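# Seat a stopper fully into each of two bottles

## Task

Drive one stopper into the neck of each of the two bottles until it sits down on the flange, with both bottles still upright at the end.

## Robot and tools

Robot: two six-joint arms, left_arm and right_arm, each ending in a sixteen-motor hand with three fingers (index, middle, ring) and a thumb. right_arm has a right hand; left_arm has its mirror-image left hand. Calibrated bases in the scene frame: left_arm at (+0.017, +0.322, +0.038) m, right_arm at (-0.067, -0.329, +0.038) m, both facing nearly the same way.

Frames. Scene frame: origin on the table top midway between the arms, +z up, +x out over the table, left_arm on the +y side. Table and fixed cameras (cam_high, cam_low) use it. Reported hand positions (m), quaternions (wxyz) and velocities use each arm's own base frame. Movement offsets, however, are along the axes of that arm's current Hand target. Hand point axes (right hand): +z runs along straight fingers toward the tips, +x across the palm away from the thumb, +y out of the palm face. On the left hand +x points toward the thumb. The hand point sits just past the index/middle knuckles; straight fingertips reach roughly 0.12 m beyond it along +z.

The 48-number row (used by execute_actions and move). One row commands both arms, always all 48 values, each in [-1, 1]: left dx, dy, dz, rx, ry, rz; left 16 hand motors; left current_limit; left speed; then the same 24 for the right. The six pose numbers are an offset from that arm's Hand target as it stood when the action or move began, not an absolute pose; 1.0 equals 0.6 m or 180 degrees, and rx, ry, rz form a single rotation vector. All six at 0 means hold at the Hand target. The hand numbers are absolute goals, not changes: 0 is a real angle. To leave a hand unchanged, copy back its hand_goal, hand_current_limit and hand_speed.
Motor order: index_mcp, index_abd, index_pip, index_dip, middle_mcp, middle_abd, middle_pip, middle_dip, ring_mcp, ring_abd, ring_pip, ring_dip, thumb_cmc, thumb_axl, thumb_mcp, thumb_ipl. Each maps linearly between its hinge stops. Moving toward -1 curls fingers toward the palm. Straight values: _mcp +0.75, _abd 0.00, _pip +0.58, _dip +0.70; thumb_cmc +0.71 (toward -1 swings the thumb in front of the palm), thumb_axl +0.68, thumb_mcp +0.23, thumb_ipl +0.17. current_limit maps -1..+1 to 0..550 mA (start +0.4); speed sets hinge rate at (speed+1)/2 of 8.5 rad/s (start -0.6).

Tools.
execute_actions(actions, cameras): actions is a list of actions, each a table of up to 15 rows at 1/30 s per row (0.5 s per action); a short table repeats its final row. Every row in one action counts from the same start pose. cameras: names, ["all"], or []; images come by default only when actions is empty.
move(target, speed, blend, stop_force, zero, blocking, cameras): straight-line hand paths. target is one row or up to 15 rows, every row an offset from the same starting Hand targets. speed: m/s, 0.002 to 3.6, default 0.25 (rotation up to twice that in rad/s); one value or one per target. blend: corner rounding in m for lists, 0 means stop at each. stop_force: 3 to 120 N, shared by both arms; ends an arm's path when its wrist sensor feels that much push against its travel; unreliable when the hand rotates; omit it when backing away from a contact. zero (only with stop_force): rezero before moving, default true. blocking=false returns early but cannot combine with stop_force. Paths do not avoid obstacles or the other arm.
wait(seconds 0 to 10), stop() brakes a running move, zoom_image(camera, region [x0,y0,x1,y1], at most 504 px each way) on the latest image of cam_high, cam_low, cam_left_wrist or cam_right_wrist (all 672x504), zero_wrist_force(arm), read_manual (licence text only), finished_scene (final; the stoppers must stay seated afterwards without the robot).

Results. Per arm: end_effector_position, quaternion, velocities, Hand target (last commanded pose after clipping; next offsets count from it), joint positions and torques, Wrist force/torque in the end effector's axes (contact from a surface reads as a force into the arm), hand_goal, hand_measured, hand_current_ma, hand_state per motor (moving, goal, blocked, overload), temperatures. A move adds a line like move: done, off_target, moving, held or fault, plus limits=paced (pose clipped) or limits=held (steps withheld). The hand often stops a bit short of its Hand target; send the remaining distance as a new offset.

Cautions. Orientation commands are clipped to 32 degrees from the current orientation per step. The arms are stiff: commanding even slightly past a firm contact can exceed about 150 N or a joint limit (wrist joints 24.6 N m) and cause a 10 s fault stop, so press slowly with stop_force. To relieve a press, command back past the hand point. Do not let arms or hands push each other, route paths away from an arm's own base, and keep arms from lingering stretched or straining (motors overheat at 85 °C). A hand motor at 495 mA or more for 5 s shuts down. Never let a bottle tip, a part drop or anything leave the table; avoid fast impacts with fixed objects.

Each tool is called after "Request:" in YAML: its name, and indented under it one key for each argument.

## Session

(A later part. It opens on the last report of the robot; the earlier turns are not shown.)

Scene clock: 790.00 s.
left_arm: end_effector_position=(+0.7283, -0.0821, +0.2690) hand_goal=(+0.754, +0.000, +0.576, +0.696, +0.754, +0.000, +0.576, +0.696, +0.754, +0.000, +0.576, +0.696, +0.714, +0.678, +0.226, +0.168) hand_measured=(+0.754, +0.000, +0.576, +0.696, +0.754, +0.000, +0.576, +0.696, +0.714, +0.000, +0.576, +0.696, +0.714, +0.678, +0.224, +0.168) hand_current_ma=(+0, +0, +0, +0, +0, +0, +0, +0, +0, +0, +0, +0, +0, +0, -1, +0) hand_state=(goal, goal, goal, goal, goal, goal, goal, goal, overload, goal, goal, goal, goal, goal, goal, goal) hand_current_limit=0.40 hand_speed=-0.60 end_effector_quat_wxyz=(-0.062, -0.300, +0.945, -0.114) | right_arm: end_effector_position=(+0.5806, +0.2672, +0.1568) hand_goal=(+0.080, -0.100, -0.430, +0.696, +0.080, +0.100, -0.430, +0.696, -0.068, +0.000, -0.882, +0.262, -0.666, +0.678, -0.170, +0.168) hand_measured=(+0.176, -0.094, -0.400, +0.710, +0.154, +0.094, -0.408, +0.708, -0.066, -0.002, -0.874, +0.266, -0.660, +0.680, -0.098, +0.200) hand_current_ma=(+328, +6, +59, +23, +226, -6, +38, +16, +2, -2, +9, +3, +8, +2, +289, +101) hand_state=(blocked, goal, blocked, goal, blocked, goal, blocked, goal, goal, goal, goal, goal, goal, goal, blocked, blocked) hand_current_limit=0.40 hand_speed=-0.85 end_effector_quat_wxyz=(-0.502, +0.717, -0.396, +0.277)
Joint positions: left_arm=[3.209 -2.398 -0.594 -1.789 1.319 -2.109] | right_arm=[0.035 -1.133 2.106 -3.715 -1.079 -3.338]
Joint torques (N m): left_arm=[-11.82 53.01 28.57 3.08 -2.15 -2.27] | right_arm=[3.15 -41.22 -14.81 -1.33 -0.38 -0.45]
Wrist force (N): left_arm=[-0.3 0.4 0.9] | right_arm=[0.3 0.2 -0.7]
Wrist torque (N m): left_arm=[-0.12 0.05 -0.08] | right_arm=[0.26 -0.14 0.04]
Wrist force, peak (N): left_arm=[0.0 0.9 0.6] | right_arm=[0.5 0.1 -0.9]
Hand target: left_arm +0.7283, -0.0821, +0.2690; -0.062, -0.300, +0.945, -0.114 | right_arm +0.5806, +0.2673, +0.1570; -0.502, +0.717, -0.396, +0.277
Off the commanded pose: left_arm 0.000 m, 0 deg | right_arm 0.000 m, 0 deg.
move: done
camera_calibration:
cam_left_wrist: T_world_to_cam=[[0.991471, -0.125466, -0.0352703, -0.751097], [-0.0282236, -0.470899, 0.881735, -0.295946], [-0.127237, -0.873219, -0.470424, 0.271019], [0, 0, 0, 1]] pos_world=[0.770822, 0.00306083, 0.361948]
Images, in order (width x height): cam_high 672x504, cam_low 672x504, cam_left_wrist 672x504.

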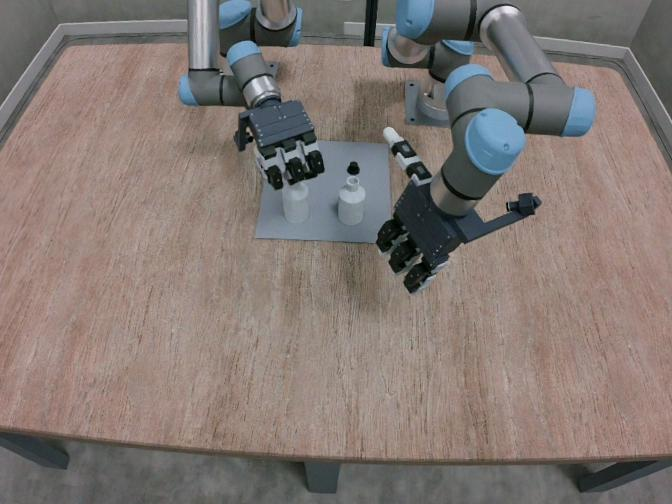

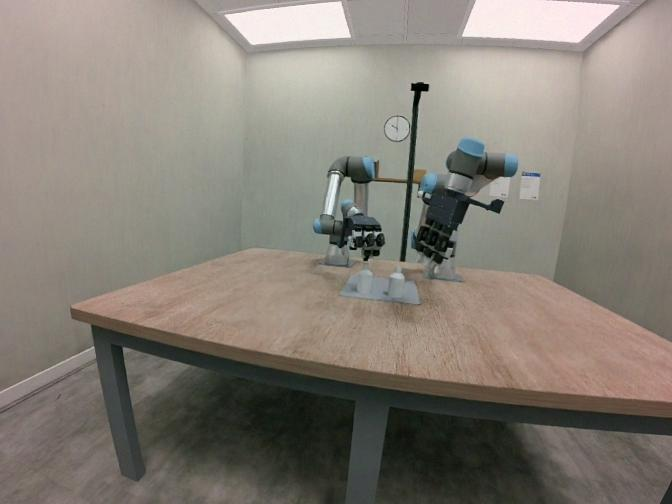

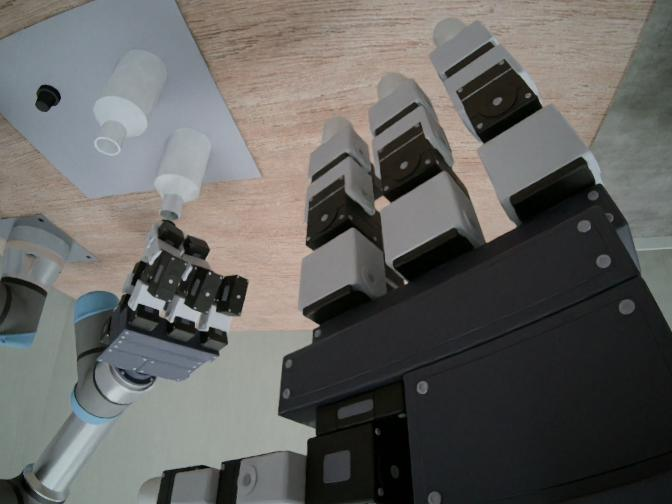

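Request:
move:
  target: [0,0,0,0,0,0,0.754,0,0.576,0.696,0.754,0,0.576,0.696,0.754,0,0.576,0.696,0.714,0.678,0.226,0.168,0.4,-0.6,-0.0018,0.0348,0.0118,0,0,0,0.08,-0.1,-0.431,0.696,0.08,0.1,-0.431,0.696,-0.068,0,-0.883,0.261,-0.666,0.678,-0.17,0.168,0.4,-0.85]
  speed: 0.02
  stop_force: 5
  cameras: ["cam_low","cam_high","cam_left_wrist","cam_right_wrist"]

Request:
zoom_image:
  camera: "cam_low"
  region: [350, 245, 382, 277]

Request:
zoom_image:
  camera: "cam_left_wrist"
  region: [130, 180, 210, 260]

Request:
zoom_image:
  camera: "cam_right_wrist"
  region: [420, 0, 672, 190]

Scene clock: 815.53 s.
left_arm: end_effector_position=(+0.7283, -0.0821, +0.2690) hand_goal=(+0.754, +0.000, +0.576, +0.696, +0.754, +0.000, +0.576, +0.696, +0.754, +0.000, +0.576, +0.696, +0.714, +0.678, +0.226, +0.168) hand_measured=(+0.754, +0.000, +0.576, +0.696, +0.754, +0.000, +0.576, +0.696, +0.714, +0.000, +0.576, +0.696, +0.714, +0.678, +0.224, +0.168) hand_current_ma=(+0, +0, +0, +0, +0, +0, +0, +0, +0, +0, +0, +0, +0, +0, -1, +0) hand_state=(goal, goal, goal, goal, goal, goal, goal, goal, overload, goal, goal, goal, goal, goal, goal, goal) hand_current_limit=0.40 hand_speed=-0.60 end_effector_quat_wxyz=(-0.062, -0.300, +0.945, -0.114) | right_arm: end_effector_position=(+0.5801, +0.2676, +0.1462) hand_goal=(+0.080, -0.100, -0.430, +0.696, +0.080, +0.100, -0.430, +0.696, -0.068, +0.000, -0.882, +0.262, -0.666, +0.678, -0.170, +0.168) hand_measured=(+0.176, -0.094, -0.400, +0.710, +0.154, +0.092, -0.408, +0.708, -0.066, -0.002, -0.874, +0.266, -0.664, +0.680, -0.098, +0.200) hand_current_ma=(+322, +6, +59, +23, +226, -7, +41, +17, +2, -2, +9, +3, +1, +2, +289, +101) hand_state=(blocked, goal, blocked, goal, blocked, goal, blocked, goal, goal, goal, goal, goal, goal, goal, blocked, blocked) hand_current_limit=0.40 hand_speed=-0.85 end_effector_quat_wxyz=(-0.502, +0.717, -0.396, +0.277)
Joint positions: left_arm=[3.209 -2.398 -0.594 -1.789 1.319 -2.109] | right_arm=[0.036 -1.11 2.111 -3.744 -1.08 -3.337]
Joint torques (N m): left_arm=[-10.31 60.28 13.39 4.17 -2.03 -2.29] | right_arm=[-2.36 -33.01 -17.4 -3 0.29 -1.63]
Wrist force (N): left_arm=[-0.4 0.4 0.4] | right_arm=[0.2 -5.9 -2.1]
Wrist torque (N m): left_arm=[-0.08 0.04 -0.08] | right_arm=[-0.04 -0.14 -0.01]
Wrist force, peak (N): left_arm=[-0.6 0.6 0.6] | right_arm=[0.3 -11.8 -4.4]
Hand target: left_arm +0.7283, -0.0821, +0.2690; -0.062, -0.300, +0.945, -0.114 | right_arm +0.5801, +0.2676, +0.1462; -0.502, +0.717, -0.396, +0.277 (not the last commanded pose)
Off the commanded pose: left_arm 0.000 m, 0 deg | right_arm 0.011 m, 0 deg.
move: contact (right_arm)
camera_calibration:
cam_left_wrist: T_world_to_cam=[[0.991471, -0.125466, -0.0352703, -0.751097], [-0.0282236, -0.470899, 0.881735, -0.295946], [-0.127237, -0.873219, -0.470424, 0.271019], [0, 0, 0, 1]] pos_world=[0.770822, 0.00306083, 0.361948]
cam_right_wrist: T_world_to_cam=[[-0.588458, 0.58407, -0.559088, 0.307872], [-0.619907, 0.118006, 0.775751, 0.170719], [0.519069, 0.80308, 0.292628, -0.43191], [0, 0, 0, 1]] pos_world=[0.511191, 0.146894, 0.166081]

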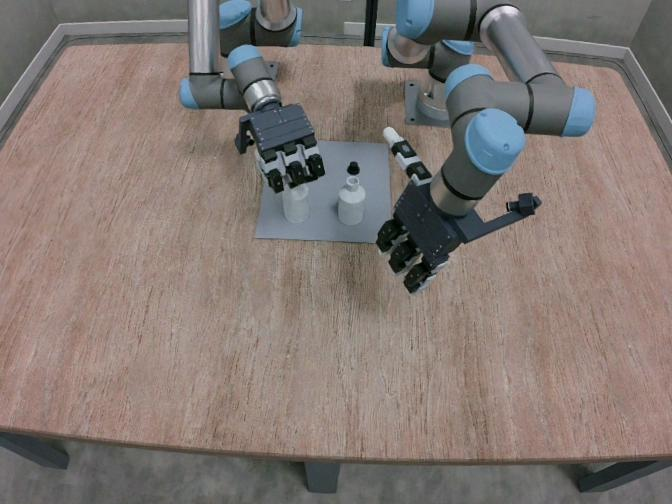

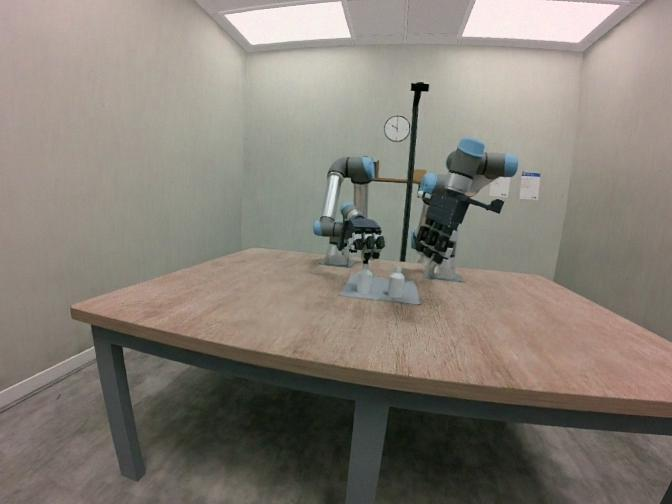

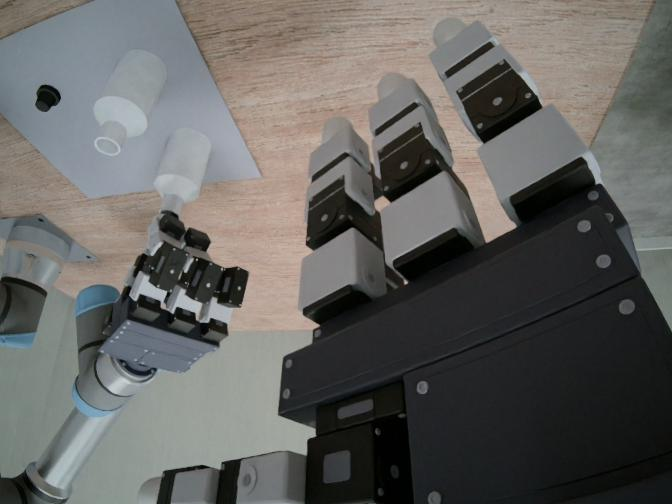

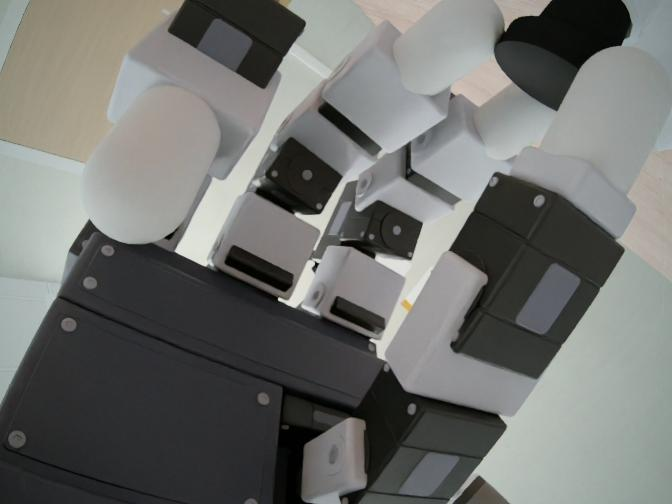

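Scaled by 15.750.

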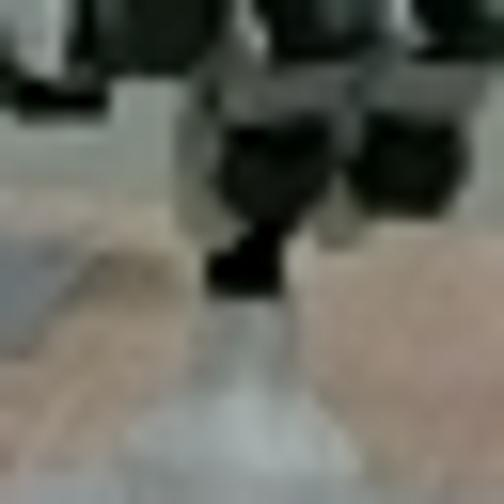

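Scaled by 6.300 from the camera's 672x504 image, which has a finer 960x720 frame.

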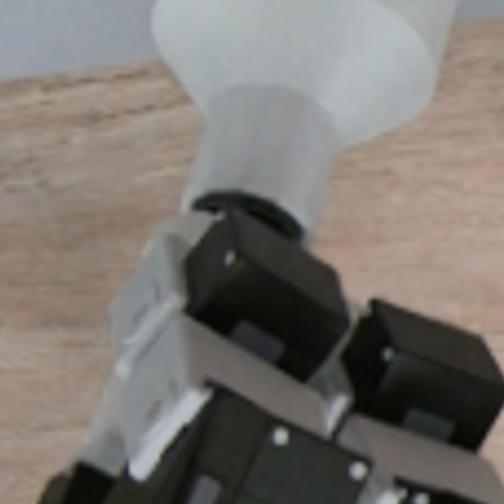

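Scaled by 2.000 from the camera's 672x504 image, which has a finer 960x720 frame.

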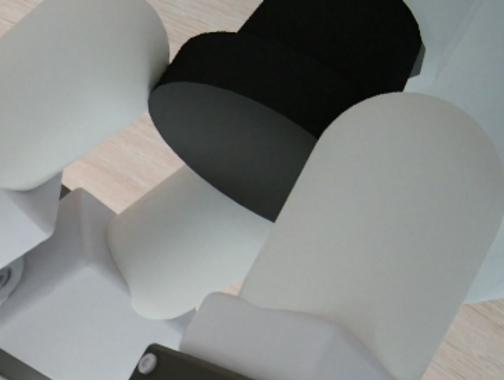

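Request:
move:
  target: [0,0,0,0,0,0,0.754,0,0.576,0.696,0.754,0,0.576,0.696,0.754,0,0.576,0.696,0.714,0.678,0.226,0.168,0.4,-0.6,0,0.0313,0.0114,0,0,0,0.05,-0.1,-0.431,0.696,0.05,0.1,-0.431,0.696,-0.068,0,-0.883,0.261,-0.666,0.678,-0.19,0.168,0.7,-0.85]
  speed: 0.015
  stop_force: 12
  cameras: ["cam_low","cam_left_wrist","cam_right_wrist"]

Request:
zoom_image:
  camera: "cam_left_wrist"
  region: [130, 180, 210, 260]

Request:
zoom_image:
  camera: "cam_right_wrist"
  region: [420, 0, 672, 190]

Scene clock: 832.73 s.
left_arm: end_effector_position=(+0.7283, -0.0821, +0.2690) hand_goal=(+0.754, +0.000, +0.576, +0.696, +0.754, +0.000, +0.576, +0.696, +0.754, +0.000, +0.576, +0.696, +0.714, +0.678, +0.226, +0.168) hand_measured=(+0.754, +0.000, +0.576, +0.696, +0.754, +0.000, +0.576, +0.696, +0.714, +0.000, +0.576, +0.696, +0.714, +0.678, +0.224, +0.168) hand_current_ma=(+0, +0, +0, +0, +0, +0, +0, +0, +0, +0, +0, +0, +0, +0, -1, +0) hand_state=(goal, goal, goal, goal, goal, goal, goal, goal, overload, goal, goal, goal, goal, goal, goal, goal) hand_current_limit=0.40 hand_speed=-0.60 end_effector_quat_wxyz=(-0.062, -0.300, +0.945, -0.114) | right_arm: end_effector_position=(+0.5802, +0.2676, +0.1452) hand_goal=(+0.050, -0.100, -0.430, +0.696, +0.050, +0.100, -0.430, +0.696, -0.068, +0.000, -0.882, +0.262, -0.666, +0.678, -0.190, +0.168) hand_measured=(+0.170, -0.094, -0.400, +0.710, +0.150, +0.092, -0.406, +0.708, -0.066, -0.002, -0.874, +0.266, -0.668, +0.680, -0.098, +0.202) hand_current_ma=(+437, +6, +59, +23, +342, -8, +44, +17, +2, -2, +9, +3, -1, +2, +403, +110) hand_state=(blocked, goal, blocked, goal, blocked, goal, blocked, goal, goal, goal, goal, goal, goal, goal, blocked, blocked) hand_current_limit=0.70 hand_speed=-0.85 end_effector_quat_wxyz=(-0.502, +0.717, -0.396, +0.277)
Joint positions: left_arm=[3.209 -2.398 -0.594 -1.789 1.319 -2.109] | right_arm=[0.036 -1.107 2.111 -3.747 -1.08 -3.337]
Joint torques (N m): left_arm=[-9.87 60.2 13.26 4.27 -2.06 -2.26] | right_arm=[-12.21 -37.8 -15.65 -2.15 0.1 -1.79]
Wrist force (N): left_arm=[-0.4 0.4 0.5] | right_arm=[0.2 -10.6 -3.4]
Wrist torque (N m): left_arm=[-0.10 0.05 -0.09] | right_arm=[-0.22 -0.14 0.01]
Wrist force, peak (N): left_arm=[-0.4 0.9 0.7] | right_arm=[-0.2 -18.4 -5.6]
Hand target: left_arm +0.7283, -0.0821, +0.2690; -0.062, -0.300, +0.945, -0.114 | right_arm +0.5802, +0.2676, +0.1452; -0.502, +0.717, -0.396, +0.277 (not the last commanded pose)
Off the commanded pose: left_arm 0.000 m, 0 deg | right_arm 0.019 m, 0 deg.
move: contact (right_arm)
camera_calibration:
cam_left_wrist: T_world_to_cam=[[0.991471, -0.125466, -0.0352703, -0.751097], [-0.0282236, -0.470899, 0.881735, -0.295946], [-0.127237, -0.873219, -0.470424, 0.271019], [0, 0, 0, 1]] pos_world=[0.770822, 0.00306083, 0.361948]
cam_right_wrist: T_world_to_cam=[[-0.588288, 0.584086, -0.55925, 0.307253], [-0.620156, 0.117964, 0.775559, 0.171798], [0.518964, 0.803074, 0.292828, -0.431618], [0, 0, 0, 1]] pos_world=[0.511289, 0.146893, 0.164982]
Images, in order (width x height): cam_low 672x504, cam_left_wrist 672x504, cam_right_wrist 672x504.

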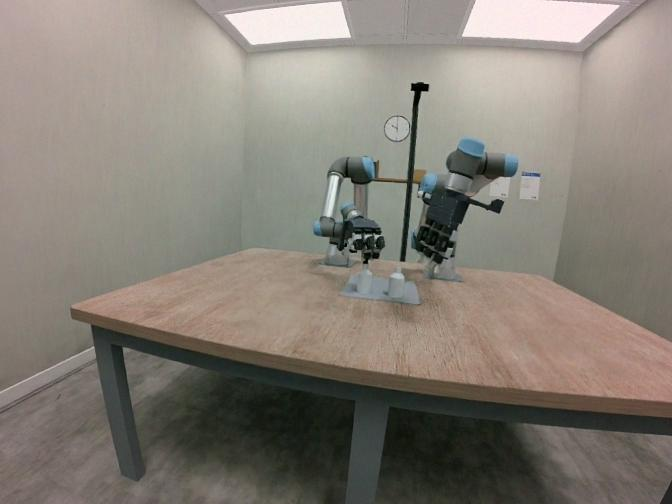

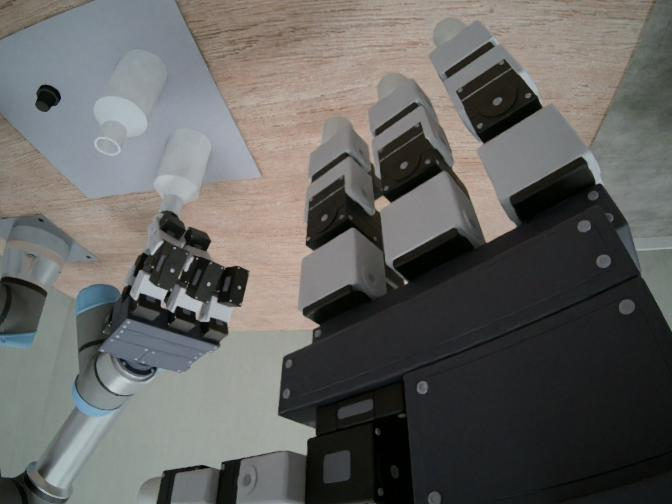

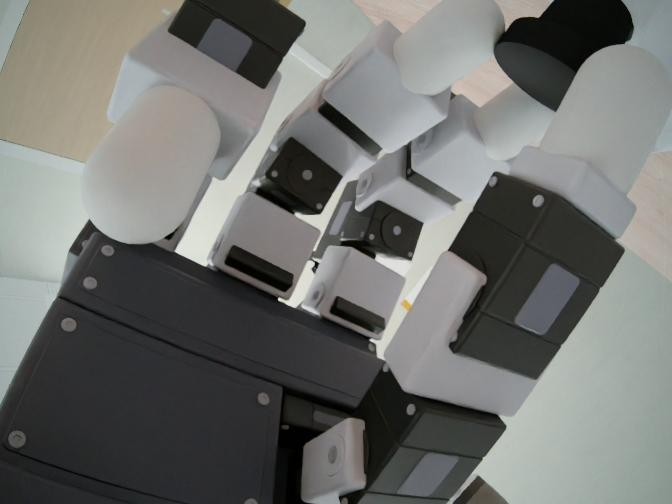

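Scaled by 6.300 from the camera's 672x504 image, which has a finer 960x720 frame.

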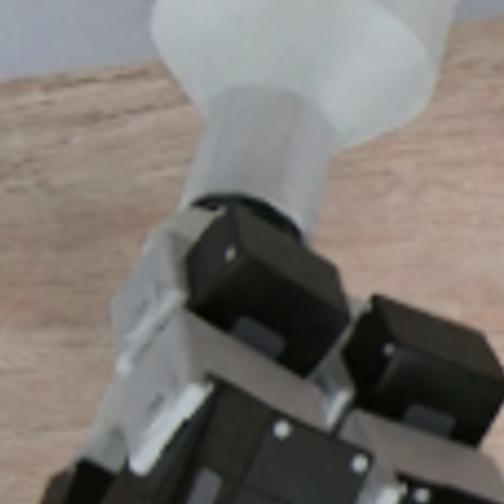

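Scaled by 2.000 from the camera's 672x504 image, which has a finer 960x720 frame.

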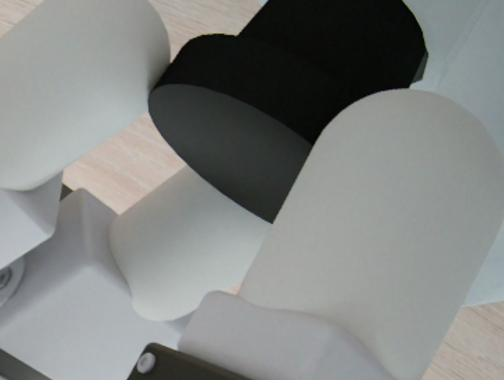

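Request:
zoom_image:
  camera: "cam_left_wrist"
  region: [30, 78, 66, 118]

Request:
zoom_image:
  camera: "cam_left_wrist"
  region: [86, 110, 136, 160]

Scaled by 12.600 from the camera's 672x504 image, which has a finer 960x720 frame.

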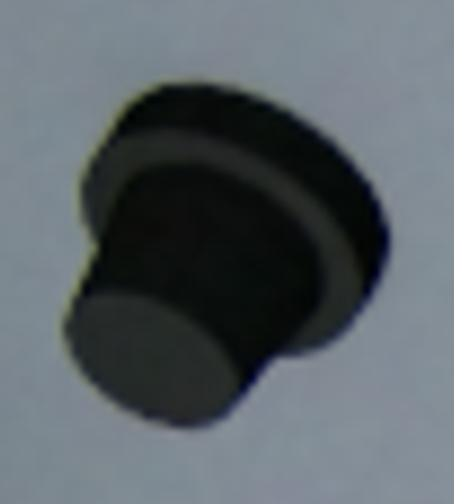

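Scaled by 10.080 from the camera's 672x504 image, which has a finer 960x720 frame.

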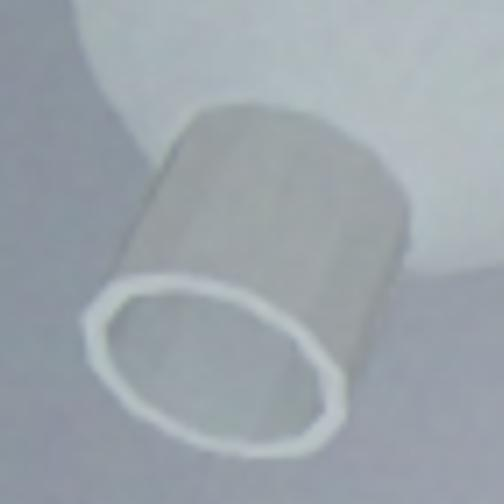

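Request:
move:
  target: [0,0,0,0,0,0,0.754,0,0.576,0.696,0.754,0,0.576,0.696,0.754,0,0.576,0.696,0.714,0.678,0.226,0.168,0.4,-0.6,-0.0008,-0.0075,0.001,0,0,0,0.05,-0.1,-0.431,0.696,0.05,0.1,-0.431,0.696,-0.068,0,-0.883,0.261,-0.666,0.678,-0.19,0.168,0.7,-0.85]
  speed: 0.03

Request:
move:
  target: [0,0,0,0,0,0,0.754,0,0.576,0.696,0.754,0,0.576,0.696,0.754,0,0.576,0.696,0.714,0.678,0.226,0.168,0.4,-0.6,0,0.0376,0.0137,0,0,0,0.05,-0.1,-0.431,0.696,0.05,0.1,-0.431,0.696,-0.068,0,-0.883,0.261,-0.666,0.678,-0.19,0.168,0.7,-0.85]
  speed: 0.015
  stop_force: 5
  cameras: ["cam_low","cam_left_wrist","cam_right_wrist"]

Request:
zoom_image:
  camera: "cam_left_wrist"
  region: [130, 180, 210, 260]

Request:
zoom_image:
  camera: "cam_low"
  region: [350, 245, 382, 277]

Scene clock: 882.43 s.
left_arm: end_effector_position=(+0.7283, -0.0821, +0.2690) hand_goal=(+0.754, +0.000, +0.576, +0.696, +0.754, +0.000, +0.576, +0.696, +0.754, +0.000, +0.576, +0.696, +0.714, +0.678, +0.226, +0.168) hand_measured=(+0.754, +0.000, +0.576, +0.696, +0.754, +0.000, +0.576, +0.696, +0.714, +0.000, +0.576, +0.696, +0.714, +0.678, +0.224, +0.168) hand_current_ma=(+0, +0, +0, +0, +0, +0, +0, +0, +0, +0, +0, +0, +0, +0, -1, +0) hand_state=(goal, goal, goal, goal, goal, goal, goal, goal, overload, goal, goal, goal, goal, goal, goal, goal) hand_current_limit=0.40 hand_speed=-0.60 end_effector_quat_wxyz=(-0.062, -0.300, +0.945, -0.114) | right_arm: end_effector_position=(+0.5818, +0.2691, +0.1493) hand_goal=(+0.050, -0.100, -0.430, +0.696, +0.050, +0.100, -0.430, +0.696, -0.068, +0.000, -0.882, +0.262, -0.666, +0.678, -0.190, +0.168) hand_measured=(+0.164, -0.092, -0.396, +0.714, +0.146, +0.092, -0.404, +0.710, -0.066, -0.002, -0.874, +0.266, -0.666, +0.680, -0.098, +0.206) hand_current_ma=(+411, +9, +73, +30, +326, -8, +52, +23, +2, -2, +9, +3, +0, +2, +403, +129) hand_state=(blocked, goal, blocked, goal, blocked, goal, blocked, goal, goal, goal, goal, goal, goal, goal, blocked, blocked) hand_current_limit=0.70 hand_speed=-0.85 end_effector_quat_wxyz=(-0.502, +0.717, -0.396, +0.277)
Joint positions: left_arm=[3.209 -2.398 -0.594 -1.789 1.319 -2.109] | right_arm=[0.039 -1.113 2.104 -3.735 -1.083 -3.336]
Joint torques (N m): left_arm=[-10.27 60.94 13.29 4.26 -1.72 -2.44] | right_arm=[10.21 -34.45 -12.57 -3.08 -1.25 0.84]
Wrist force (N): left_arm=[0.2 0.5 0.4] | right_arm=[0.7 0.1 -0.7]
Wrist torque (N m): left_arm=[-0.07 -0.04 -0.05] | right_arm=[0.24 -0.20 -0.04]
Wrist force, peak (N): left_arm=[-0.7 0.4 0.7] | right_arm=[0.4 -11.3 -3.2]
Hand target: left_arm +0.7283, -0.0821, +0.2690; -0.062, -0.300, +0.945, -0.114 | right_arm +0.5817, +0.2691, +0.1492; -0.502, +0.717, -0.396, +0.277
Off the commanded pose: left_arm 0.000 m, 0 deg | right_arm 0.000 m, 0 deg.
move: done

Scene clock: 883.77 s.
left_arm: end_effector_position=(+0.7283, -0.0821, +0.2690) hand_goal=(+0.754, +0.000, +0.576, +0.696, +0.754, +0.000, +0.576, +0.696, +0.754, +0.000, +0.576, +0.696, +0.714, +0.678, +0.226, +0.168) hand_measured=(+0.754, +0.000, +0.576, +0.696, +0.754, +0.000, +0.576, +0.696, +0.714, +0.000, +0.576, +0.696, +0.714, +0.678, +0.224, +0.168) hand_current_ma=(+0, +0, +0, +0, +0, +0, +0, +0, +0, +0, +0, +0, +0, +0, -1, +0) hand_state=(goal, goal, goal, goal, goal, goal, goal, goal, overload, goal, goal, goal, goal, goal, goal, goal) hand_current_limit=0.40 hand_speed=-0.60 end_effector_quat_wxyz=(-0.062, -0.300, +0.945, -0.114) | right_arm: end_effector_position=(+0.5818, +0.2691, +0.1456) hand_goal=(+0.050, -0.100, -0.430, +0.696, +0.050, +0.100, -0.430, +0.696, -0.068, +0.000, -0.882, +0.262, -0.666, +0.678, -0.190, +0.168) hand_measured=(+0.164, -0.092, -0.396, +0.714, +0.146, +0.092, -0.404, +0.710, -0.066, -0.002, -0.874, +0.266, -0.666, +0.680, -0.098, +0.206) hand_current_ma=(+411, +9, +73, +30, +326, -8, +52, +23, +2, -2, +9, +3, +0, +2, +403, +129) hand_state=(blocked, goal, blocked, goal, blocked, goal, blocked, goal, goal, goal, goal, goal, goal, goal, blocked, blocked) hand_current_limit=0.70 hand_speed=-0.85 end_effector_quat_wxyz=(-0.502, +0.717, -0.396, +0.277)
Joint positions: left_arm=[3.209 -2.398 -0.594 -1.789 1.319 -2.109] | right_arm=[0.039 -1.105 2.105 -3.745 -1.083 -3.336]
Joint torques (N m): left_arm=[-8.78 60.67 13.58 4.39 -1.9 -2.22] | right_arm=[6.59 -39.72 -17.12 -2.61 0.09 0.05]
Wrist force (N): left_arm=[-0.1 0.6 0.3] | right_arm=[0.1 -5.5 -2.1]
Wrist torque (N m): left_arm=[-0.05 0.00 -0.07] | right_arm=[-0.03 -0.13 -0.08]
Wrist force, peak (N): left_arm=[-0.2 0.8 0.7] | right_arm=[0.1 -9.7 -3.6]
Hand target: left_arm +0.7283, -0.0821, +0.2690; -0.062, -0.300, +0.945, -0.114 | right_arm +0.5818, +0.2691, +0.1456; -0.502, +0.717, -0.396, +0.277 (not the last commanded pose)
Off the commanded pose: left_arm 0.000 m, 0 deg | right_arm 0.020 m, 0 deg.
move: contact (right_arm)
camera_calibration:
cam_left_wrist: T_world_to_cam=[[0.991471, -0.125466, -0.0352703, -0.751097], [-0.0282236, -0.470899, 0.881735, -0.295946], [-0.127237, -0.873219, -0.470424, 0.271019], [0, 0, 0, 1]] pos_world=[0.770822, 0.00306083, 0.361948]
cam_right_wrist: T_world_to_cam=[[-0.588248, 0.584025, -0.559357, 0.307489], [-0.620256, 0.11798, 0.775476, 0.172303], [0.51889, 0.803116, 0.292843, -0.43369], [0, 0, 0, 1]] pos_world=[0.512789, 0.148394, 0.165382]
Images, in order (width x height): cam_low 672x504, cam_left_wrist 672x504, cam_right_wrist 672x504.

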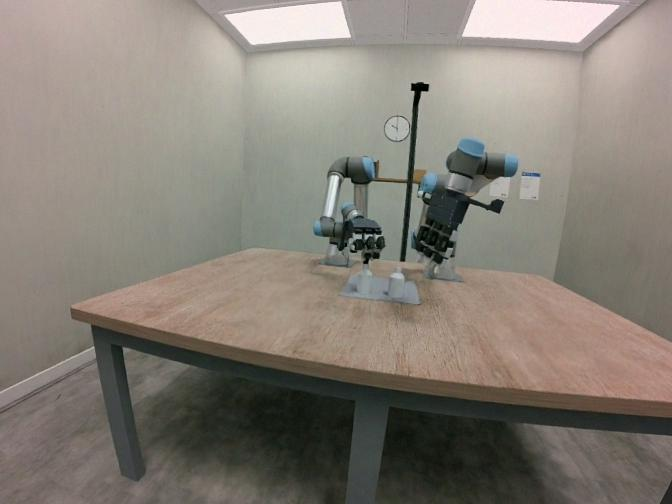

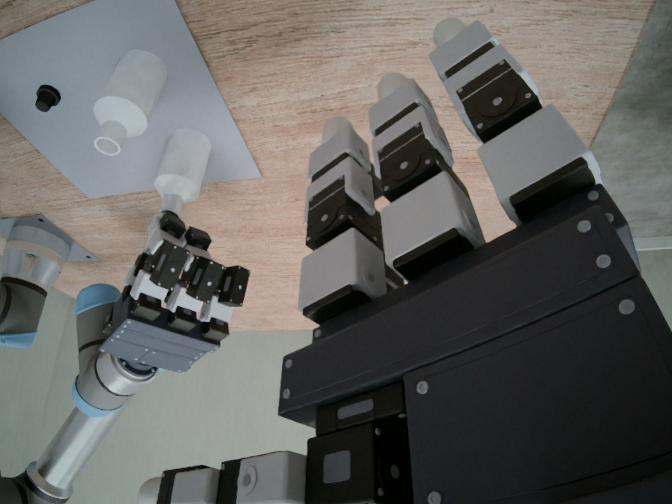

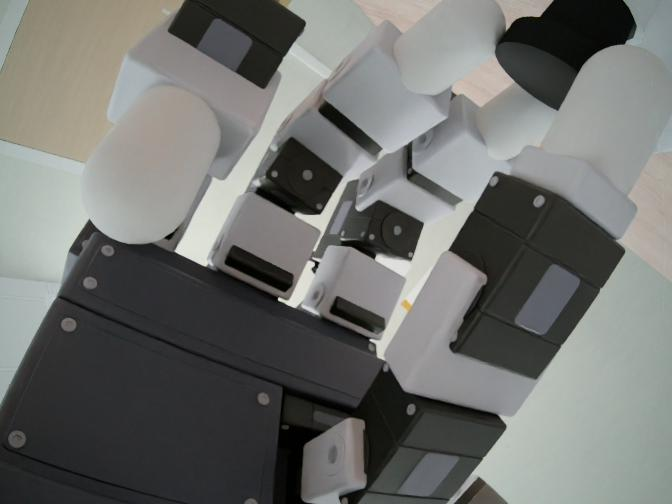

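Scaled by 6.300 from the camera's 672x504 image, which has a finer 960x720 frame.

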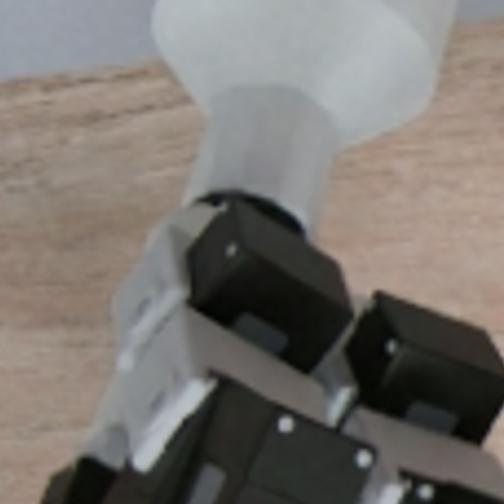

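Scaled by 15.750.

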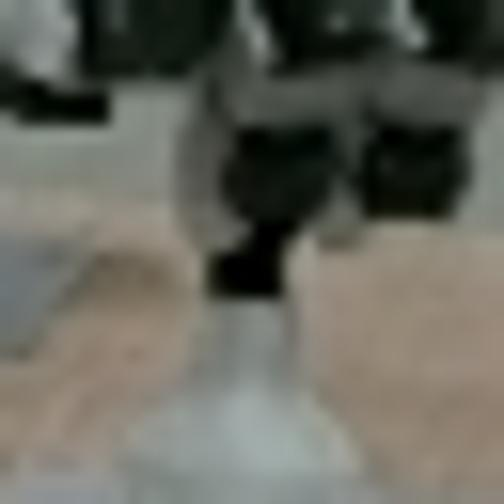

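Request:
zoom_image:
  camera: "cam_right_wrist"
  region: [600, 0, 672, 54]

Scaled by 7.000 from the camera's 672x504 image, which has a finer 960x720 frame.

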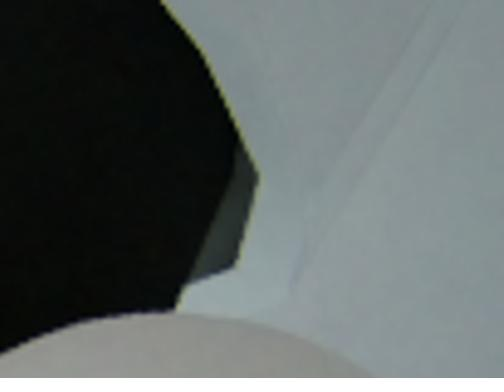

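Request:
move:
  target: [0,0,0,0,0,0,0.754,0,0.576,0.696,0.754,0,0.576,0.696,0.754,0,0.576,0.696,0.714,0.678,0.226,0.168,0.4,-0.6,0,-0.0094,-0.0034,0,0,0,0.05,-0.1,-0.431,0.696,0.05,0.1,-0.431,0.696,-0.068,0,-0.883,0.261,-0.666,0.678,-0.19,0.168,0.7,-0.85]
  speed: 0.03

Scene clock: 913.57 s.
left_arm: end_effector_position=(+0.7283, -0.0821, +0.2690) hand_goal=(+0.754, +0.000, +0.576, +0.696, +0.754, +0.000, +0.576, +0.696, +0.754, +0.000, +0.576, +0.696, +0.714, +0.678, +0.226, +0.168) hand_measured=(+0.754, +0.000, +0.576, +0.696, +0.754, +0.000, +0.576, +0.696, +0.714, +0.000, +0.576, +0.696, +0.714, +0.678, +0.224, +0.168) hand_current_ma=(+0, +0, +0, +0, +0, +0, +0, +0, +0, +0, +0, +0, +0, +0, -1, +0) hand_state=(goal, goal, goal, goal, goal, goal, goal, goal, overload, goal, goal, goal, goal, goal, goal, goal) hand_current_limit=0.40 hand_speed=-0.60 end_effector_quat_wxyz=(-0.062, -0.300, +0.945, -0.114) | right_arm: end_effector_position=(+0.5818, +0.2691, +0.1517) hand_goal=(+0.050, -0.100, -0.430, +0.696, +0.050, +0.100, -0.430, +0.696, -0.068, +0.000, -0.882, +0.262, -0.666, +0.678, -0.190, +0.168) hand_measured=(+0.164, -0.092, -0.396, +0.714, +0.146, +0.092, -0.404, +0.710, -0.066, -0.002, -0.874, +0.266, -0.666, +0.680, -0.098, +0.206) hand_current_ma=(+410, +9, +74, +30, +326, -8, +52, +23, +2, -2, +9, +3, +0, +2, +403, +129) hand_state=(blocked, goal, blocked, goal, blocked, goal, blocked, goal, goal, goal, goal, goal, goal, goal, blocked, blocked) hand_current_limit=0.70 hand_speed=-0.85 end_effector_quat_wxyz=(-0.502, +0.717, -0.396, +0.277)
Joint positions: left_arm=[3.209 -2.398 -0.594 -1.789 1.319 -2.109] | right_arm=[0.039 -1.119 2.103 -3.728 -1.083 -3.336]
Joint torques (N m): left_arm=[-8.69 60.2 13.82 4.5 -1.83 -2.1] | right_arm=[8.41 -27.99 -17.15 -3.4 -0.09 0.53]
Wrist force (N): left_arm=[-0.2 0.5 0.5] | right_arm=[0.4 -0.1 -0.5]
Wrist torque (N m): left_arm=[-0.08 0.01 -0.07] | right_arm=[0.20 -0.15 -0.07]
Wrist force, peak (N): left_arm=[-0.3 0.9 0.6] | right_arm=[0.1 -5.9 -2.1]
Hand target: left_arm +0.7283, -0.0821, +0.2690; -0.062, -0.300, +0.945, -0.114 | right_arm +0.5818, +0.2691, +0.1516; -0.502, +0.717, -0.396, +0.277
Off the commanded pose: left_arm 0.000 m, 0 deg | right_arm 0.000 m, 0 deg.
move: done

Request:
move:
  target: [0.5193,0.3287,0.0737,0.0660,-0.0633,-0.3435,0.754,0,0.576,0.696,0.754,0,0.576,0.696,0.754,0,0.576,0.696,0.714,0.678,0.226,0.168,0.4,-0.6,0,0,0,0,0,0,0.05,-0.1,-0.431,0.696,0.05,0.1,-0.431,0.696,-0.068,0,-0.883,0.261,-0.666,0.678,-0.19,0.168,0.7,-0.85]
  speed: 0.25
  cameras: ["all"]

Scene clock: 921.30 s.
left_arm: end_effector_position=(+0.3584, -0.1086, +0.2489) hand_goal=(+0.754, +0.000, +0.576, +0.696, +0.754, +0.000, +0.576, +0.696, +0.754, +0.000, +0.576, +0.696, +0.714, +0.678, +0.226, +0.168) hand_measured=(+0.752, +0.000, +0.576, +0.696, +0.752, +0.000, +0.576, +0.696, +0.700, +0.000, +0.576, +0.696, +0.714, +0.678, +0.224, +0.168) hand_current_ma=(+0, +0, +0, +0, +0, +0, +0, +0, +0, +0, +0, +0, +0, +0, -1, +0) hand_state=(goal, goal, goal, goal, goal, goal, goal, goal, overload, goal, goal, goal, goal, goal, goal, goal) hand_current_limit=0.40 hand_speed=-0.60 end_effector_quat_wxyz=(-0.007, +0.755, -0.643, +0.130) | right_arm: end_effector_position=(+0.5818, +0.2691, +0.1516) hand_goal=(+0.050, -0.100, -0.430, +0.696, +0.050, +0.100, -0.430, +0.696, -0.068, +0.000, -0.882, +0.262, -0.666, +0.678, -0.190, +0.168) hand_measured=(+0.164, -0.092, -0.396, +0.714, +0.146, +0.092, -0.404, +0.710, -0.066, -0.002, -0.874, +0.266, -0.666, +0.680, -0.098, +0.206) hand_current_ma=(+410, +9, +74, +30, +326, -8, +52, +23, +2, -2, +9, +3, +0, +2, +403, +129) hand_state=(blocked, goal, blocked, goal, blocked, goal, blocked, goal, goal, goal, goal, goal, goal, goal, blocked, blocked) hand_current_limit=0.70 hand_speed=-0.85 end_effector_quat_wxyz=(-0.502, +0.717, -0.396, +0.277)
Joint positions: left_arm=[3.396 -1.317 -2.104 -1.127 1.367 -3.064] | right_arm=[0.039 -1.118 2.103 -3.729 -1.083 -3.336]
Joint torques (N m): left_arm=[-12.41 18.54 30.24 4.4 -2.04 0.1] | right_arm=[11.44 -24.69 -11.62 -4.25 -1.86 1.09]
Wrist force (N): left_arm=[0.1 0.0 0.2] | right_arm=[0.4 -0.4 -0.6]
Wrist torque (N m): left_arm=[-0.09 -0.01 -0.08] | right_arm=[0.18 -0.16 -0.07]
Wrist force, peak (N): left_arm=[-0.3 1.9 0.1] | right_arm=[0.6 0.2 -0.8]
Hand target: left_arm +0.3584, -0.1087, +0.2490; -0.008, +0.755, -0.643, +0.130 | right_arm +0.5818, +0.2691, +0.1516; -0.502, +0.717, -0.396, +0.277
Off the commanded pose: left_arm 0.000 m, 0 deg | right_arm 0.000 m, 0 deg.
move: done
camera_calibration:
cam_left_wrist: T_world_to_cam=[[0.54764, 0.835943, -0.0359238, -0.124769], [0.411292, -0.231558, 0.881601, -0.432677], [0.728649, -0.497575, -0.470627, -0.0746148], [0, 0, 0, 1]] pos_world=[0.300653, -0.0330164, 0.34185]
cam_right_wrist: T_world_to_cam=[[-0.588248, 0.584025, -0.559357, 0.310845], [-0.620256, 0.11798, 0.775476, 0.16765], [0.51889, 0.803116, 0.292843, -0.435447], [0, 0, 0, 1]] pos_world=[0.512789, 0.148394, 0.171382]

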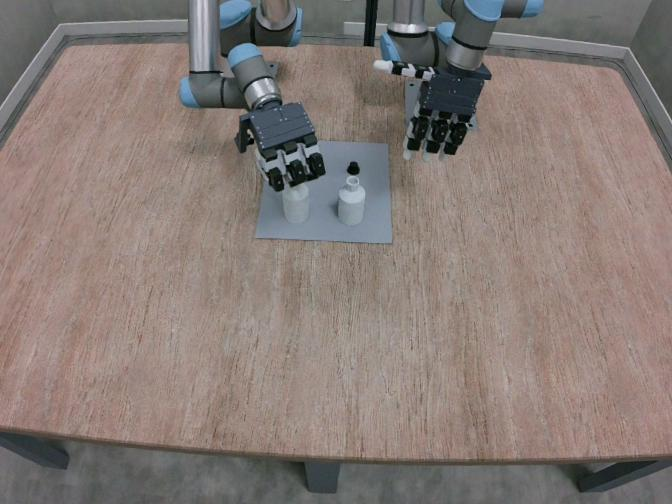

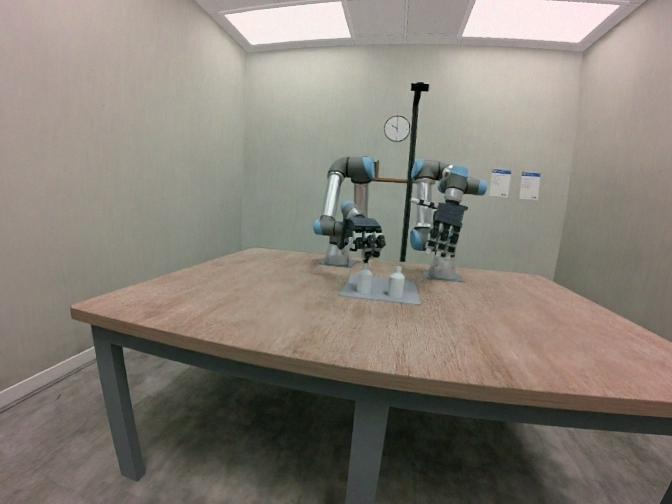

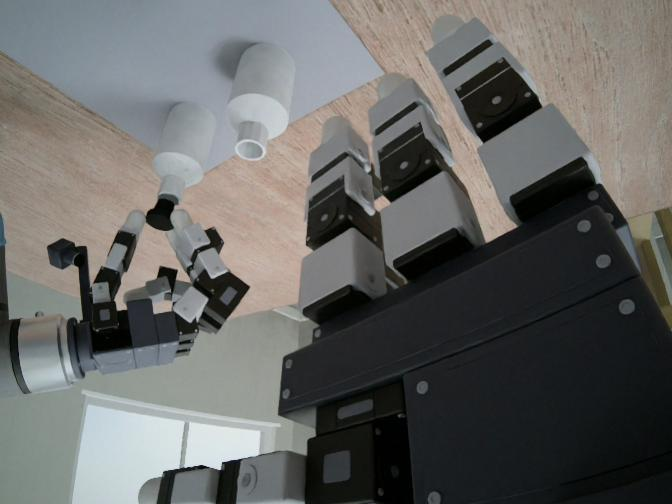

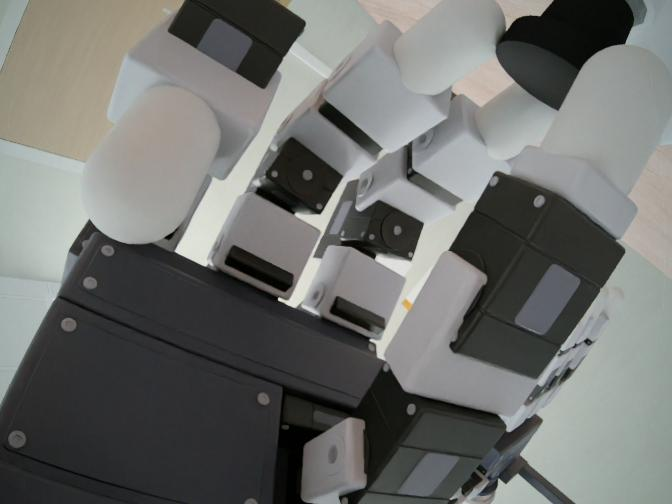

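Request:
execute_actions:
  actions: []

Request:
zoom_image:
  camera: "cam_left_wrist"
  region: [120, 150, 220, 250]

Request:
zoom_image:
  camera: "cam_low"
  region: [250, 180, 350, 280]

Scene clock: 944.97 s.
left_arm: end_effector_position=(+0.3584, -0.1087, +0.2490) hand_goal=(+0.754, +0.000, +0.576, +0.696, +0.754, +0.000, +0.576, +0.696, +0.754, +0.000, +0.576, +0.696, +0.714, +0.678, +0.226, +0.168) hand_measured=(+0.752, +0.000, +0.576, +0.696, +0.752, +0.000, +0.576, +0.696, +0.700, +0.000, +0.576, +0.696, +0.714, +0.678, +0.224, +0.168) hand_current_ma=(+0, +0, +0, +0, +0, +0, +0, +0, +0, +0, +0, +0, +0, +0, -1, +0) hand_state=(goal, goal, goal, goal, goal, goal, goal, goal, overload, goal, goal, goal, goal, goal, goal, goal) hand_current_limit=0.40 hand_speed=-0.60 end_effector_quat_wxyz=(-0.008, +0.755, -0.643, +0.130) | right_arm: end_effector_position=(+0.5818, +0.2691, +0.1516) hand_goal=(+0.050, -0.100, -0.430, +0.696, +0.050, +0.100, -0.430, +0.696, -0.068, +0.000, -0.882, +0.262, -0.666, +0.678, -0.190, +0.168) hand_measured=(+0.164, -0.092, -0.396, +0.714, +0.146, +0.092, -0.404, +0.710, -0.066, -0.002, -0.874, +0.266, -0.666, +0.680, -0.098, +0.206) hand_current_ma=(+410, +9, +74, +30, +326, -8, +52, +23, +2, -2, +9, +3, +0, +2, +403, +129) hand_state=(blocked, goal, blocked, goal, blocked, goal, blocked, goal, goal, goal, goal, goal, goal, goal, blocked, blocked) hand_current_limit=0.70 hand_speed=-0.85 end_effector_quat_wxyz=(-0.502, +0.717, -0.396, +0.277)
Joint positions: left_arm=[3.396 -1.317 -2.104 -1.127 1.367 -3.064] | right_arm=[0.039 -1.118 2.103 -3.729 -1.083 -3.336]
Joint velocities: within noise
Joint torques (N m): left_arm=[-12.67 20.08 11.99 4.87 -2.11 -2.21] | right_arm=[12.27 -24.88 -11.35 -4.38 -1.67 1.28]
Motor temperatures (°C): left_arm=[26 27 26 29 28 32] | right_arm=[24 25 24 38 32 30]
Wrist force (N): left_arm=[0.1 0.2 0.6] | right_arm=[0.3 0.4 -0.4]
Wrist torque (N m): left_arm=[-0.10 0.00 -0.10] | right_arm=[0.25 -0.16 -0.05]
Wrist force, peak (N): left_arm=[0.2 0.4 0.8] | right_arm=[0.6 0.0 -0.8]
Hand target: left_arm +0.3584, -0.1087, +0.2490; -0.008, +0.755, -0.643, +0.130 | right_arm +0.5818, +0.2691, +0.1516; -0.502, +0.717, -0.396, +0.277
Off the commanded pose: left_arm 0.000 m, 0 deg | right_arm 0.000 m, 0 deg.
camera_calibration:
cam_left_wrist: T_world_to_cam=[[0.547625, 0.835956, -0.0358511, -0.124734], [0.411168, -0.23154, 0.881663, -0.432619], [0.72873, -0.497562, -0.470515, -0.0746046], [0, 0, 0, 1]] pos_world=[0.300553, -0.0330165, 0.34185]
cam_right_wrist: T_world_to_cam=[[-0.588248, 0.584025, -0.559357, 0.310845], [-0.620256, 0.11798, 0.775476, 0.16765], [0.51889, 0.803116, 0.292843, -0.435447], [0, 0, 0, 1]] pos_world=[0.512789, 0.148394, 0.171382]

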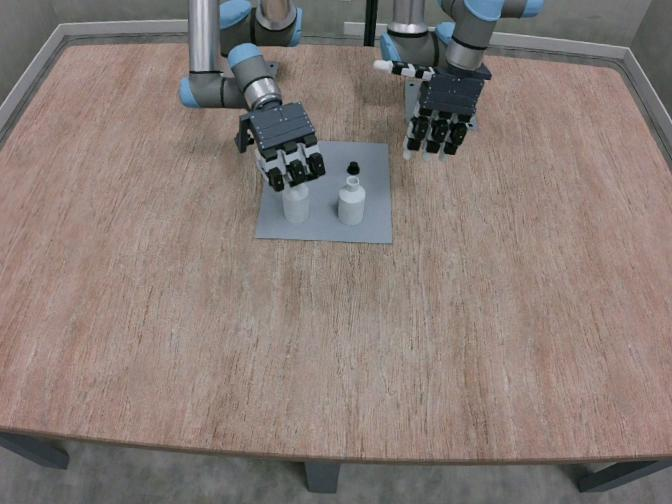

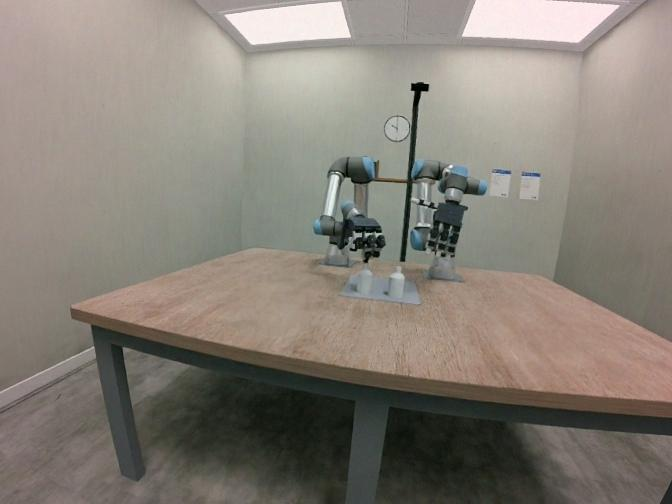

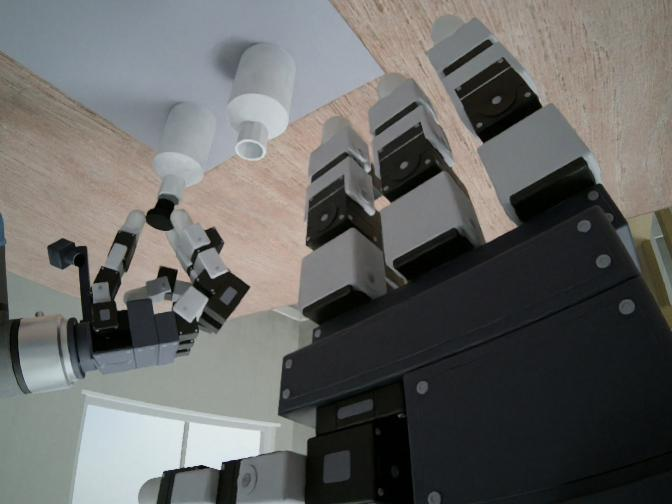

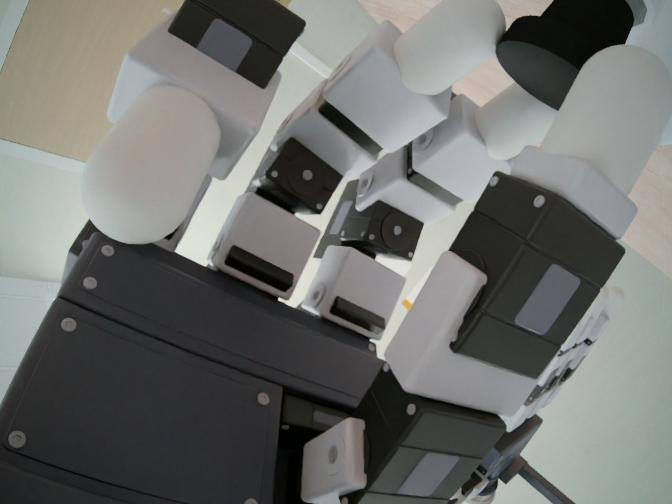

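Scaled by 5.040 from the camera's 672x504 image, which has a finer 960x720 frame.

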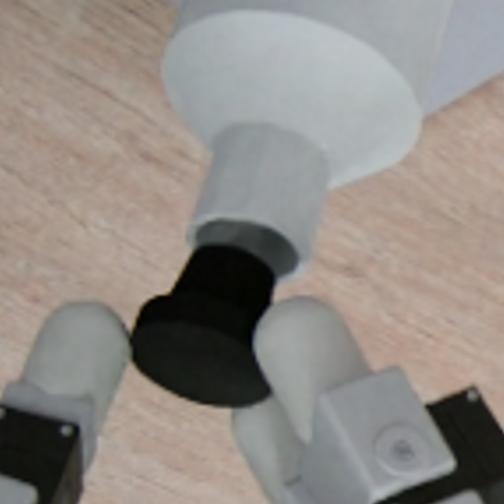

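Scaled by 5.040.

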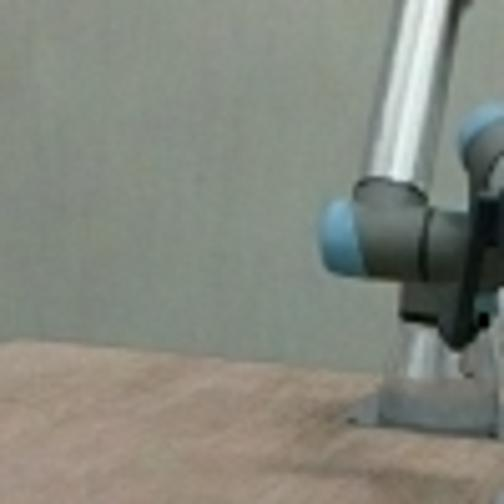

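Request:
zoom_image:
  camera: "cam_left_wrist"
  region: [140, 170, 200, 240]

Scaled by 7.200 from the camera's 672x504 image, which has a finer 960x720 frame.

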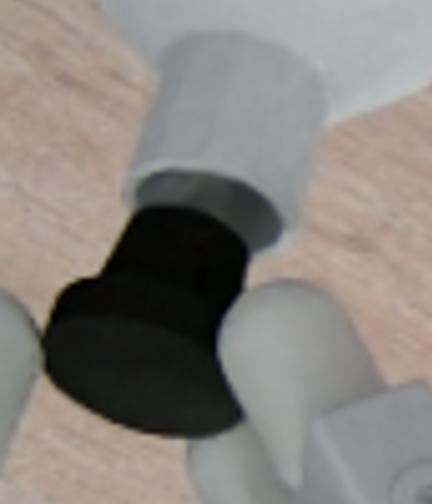

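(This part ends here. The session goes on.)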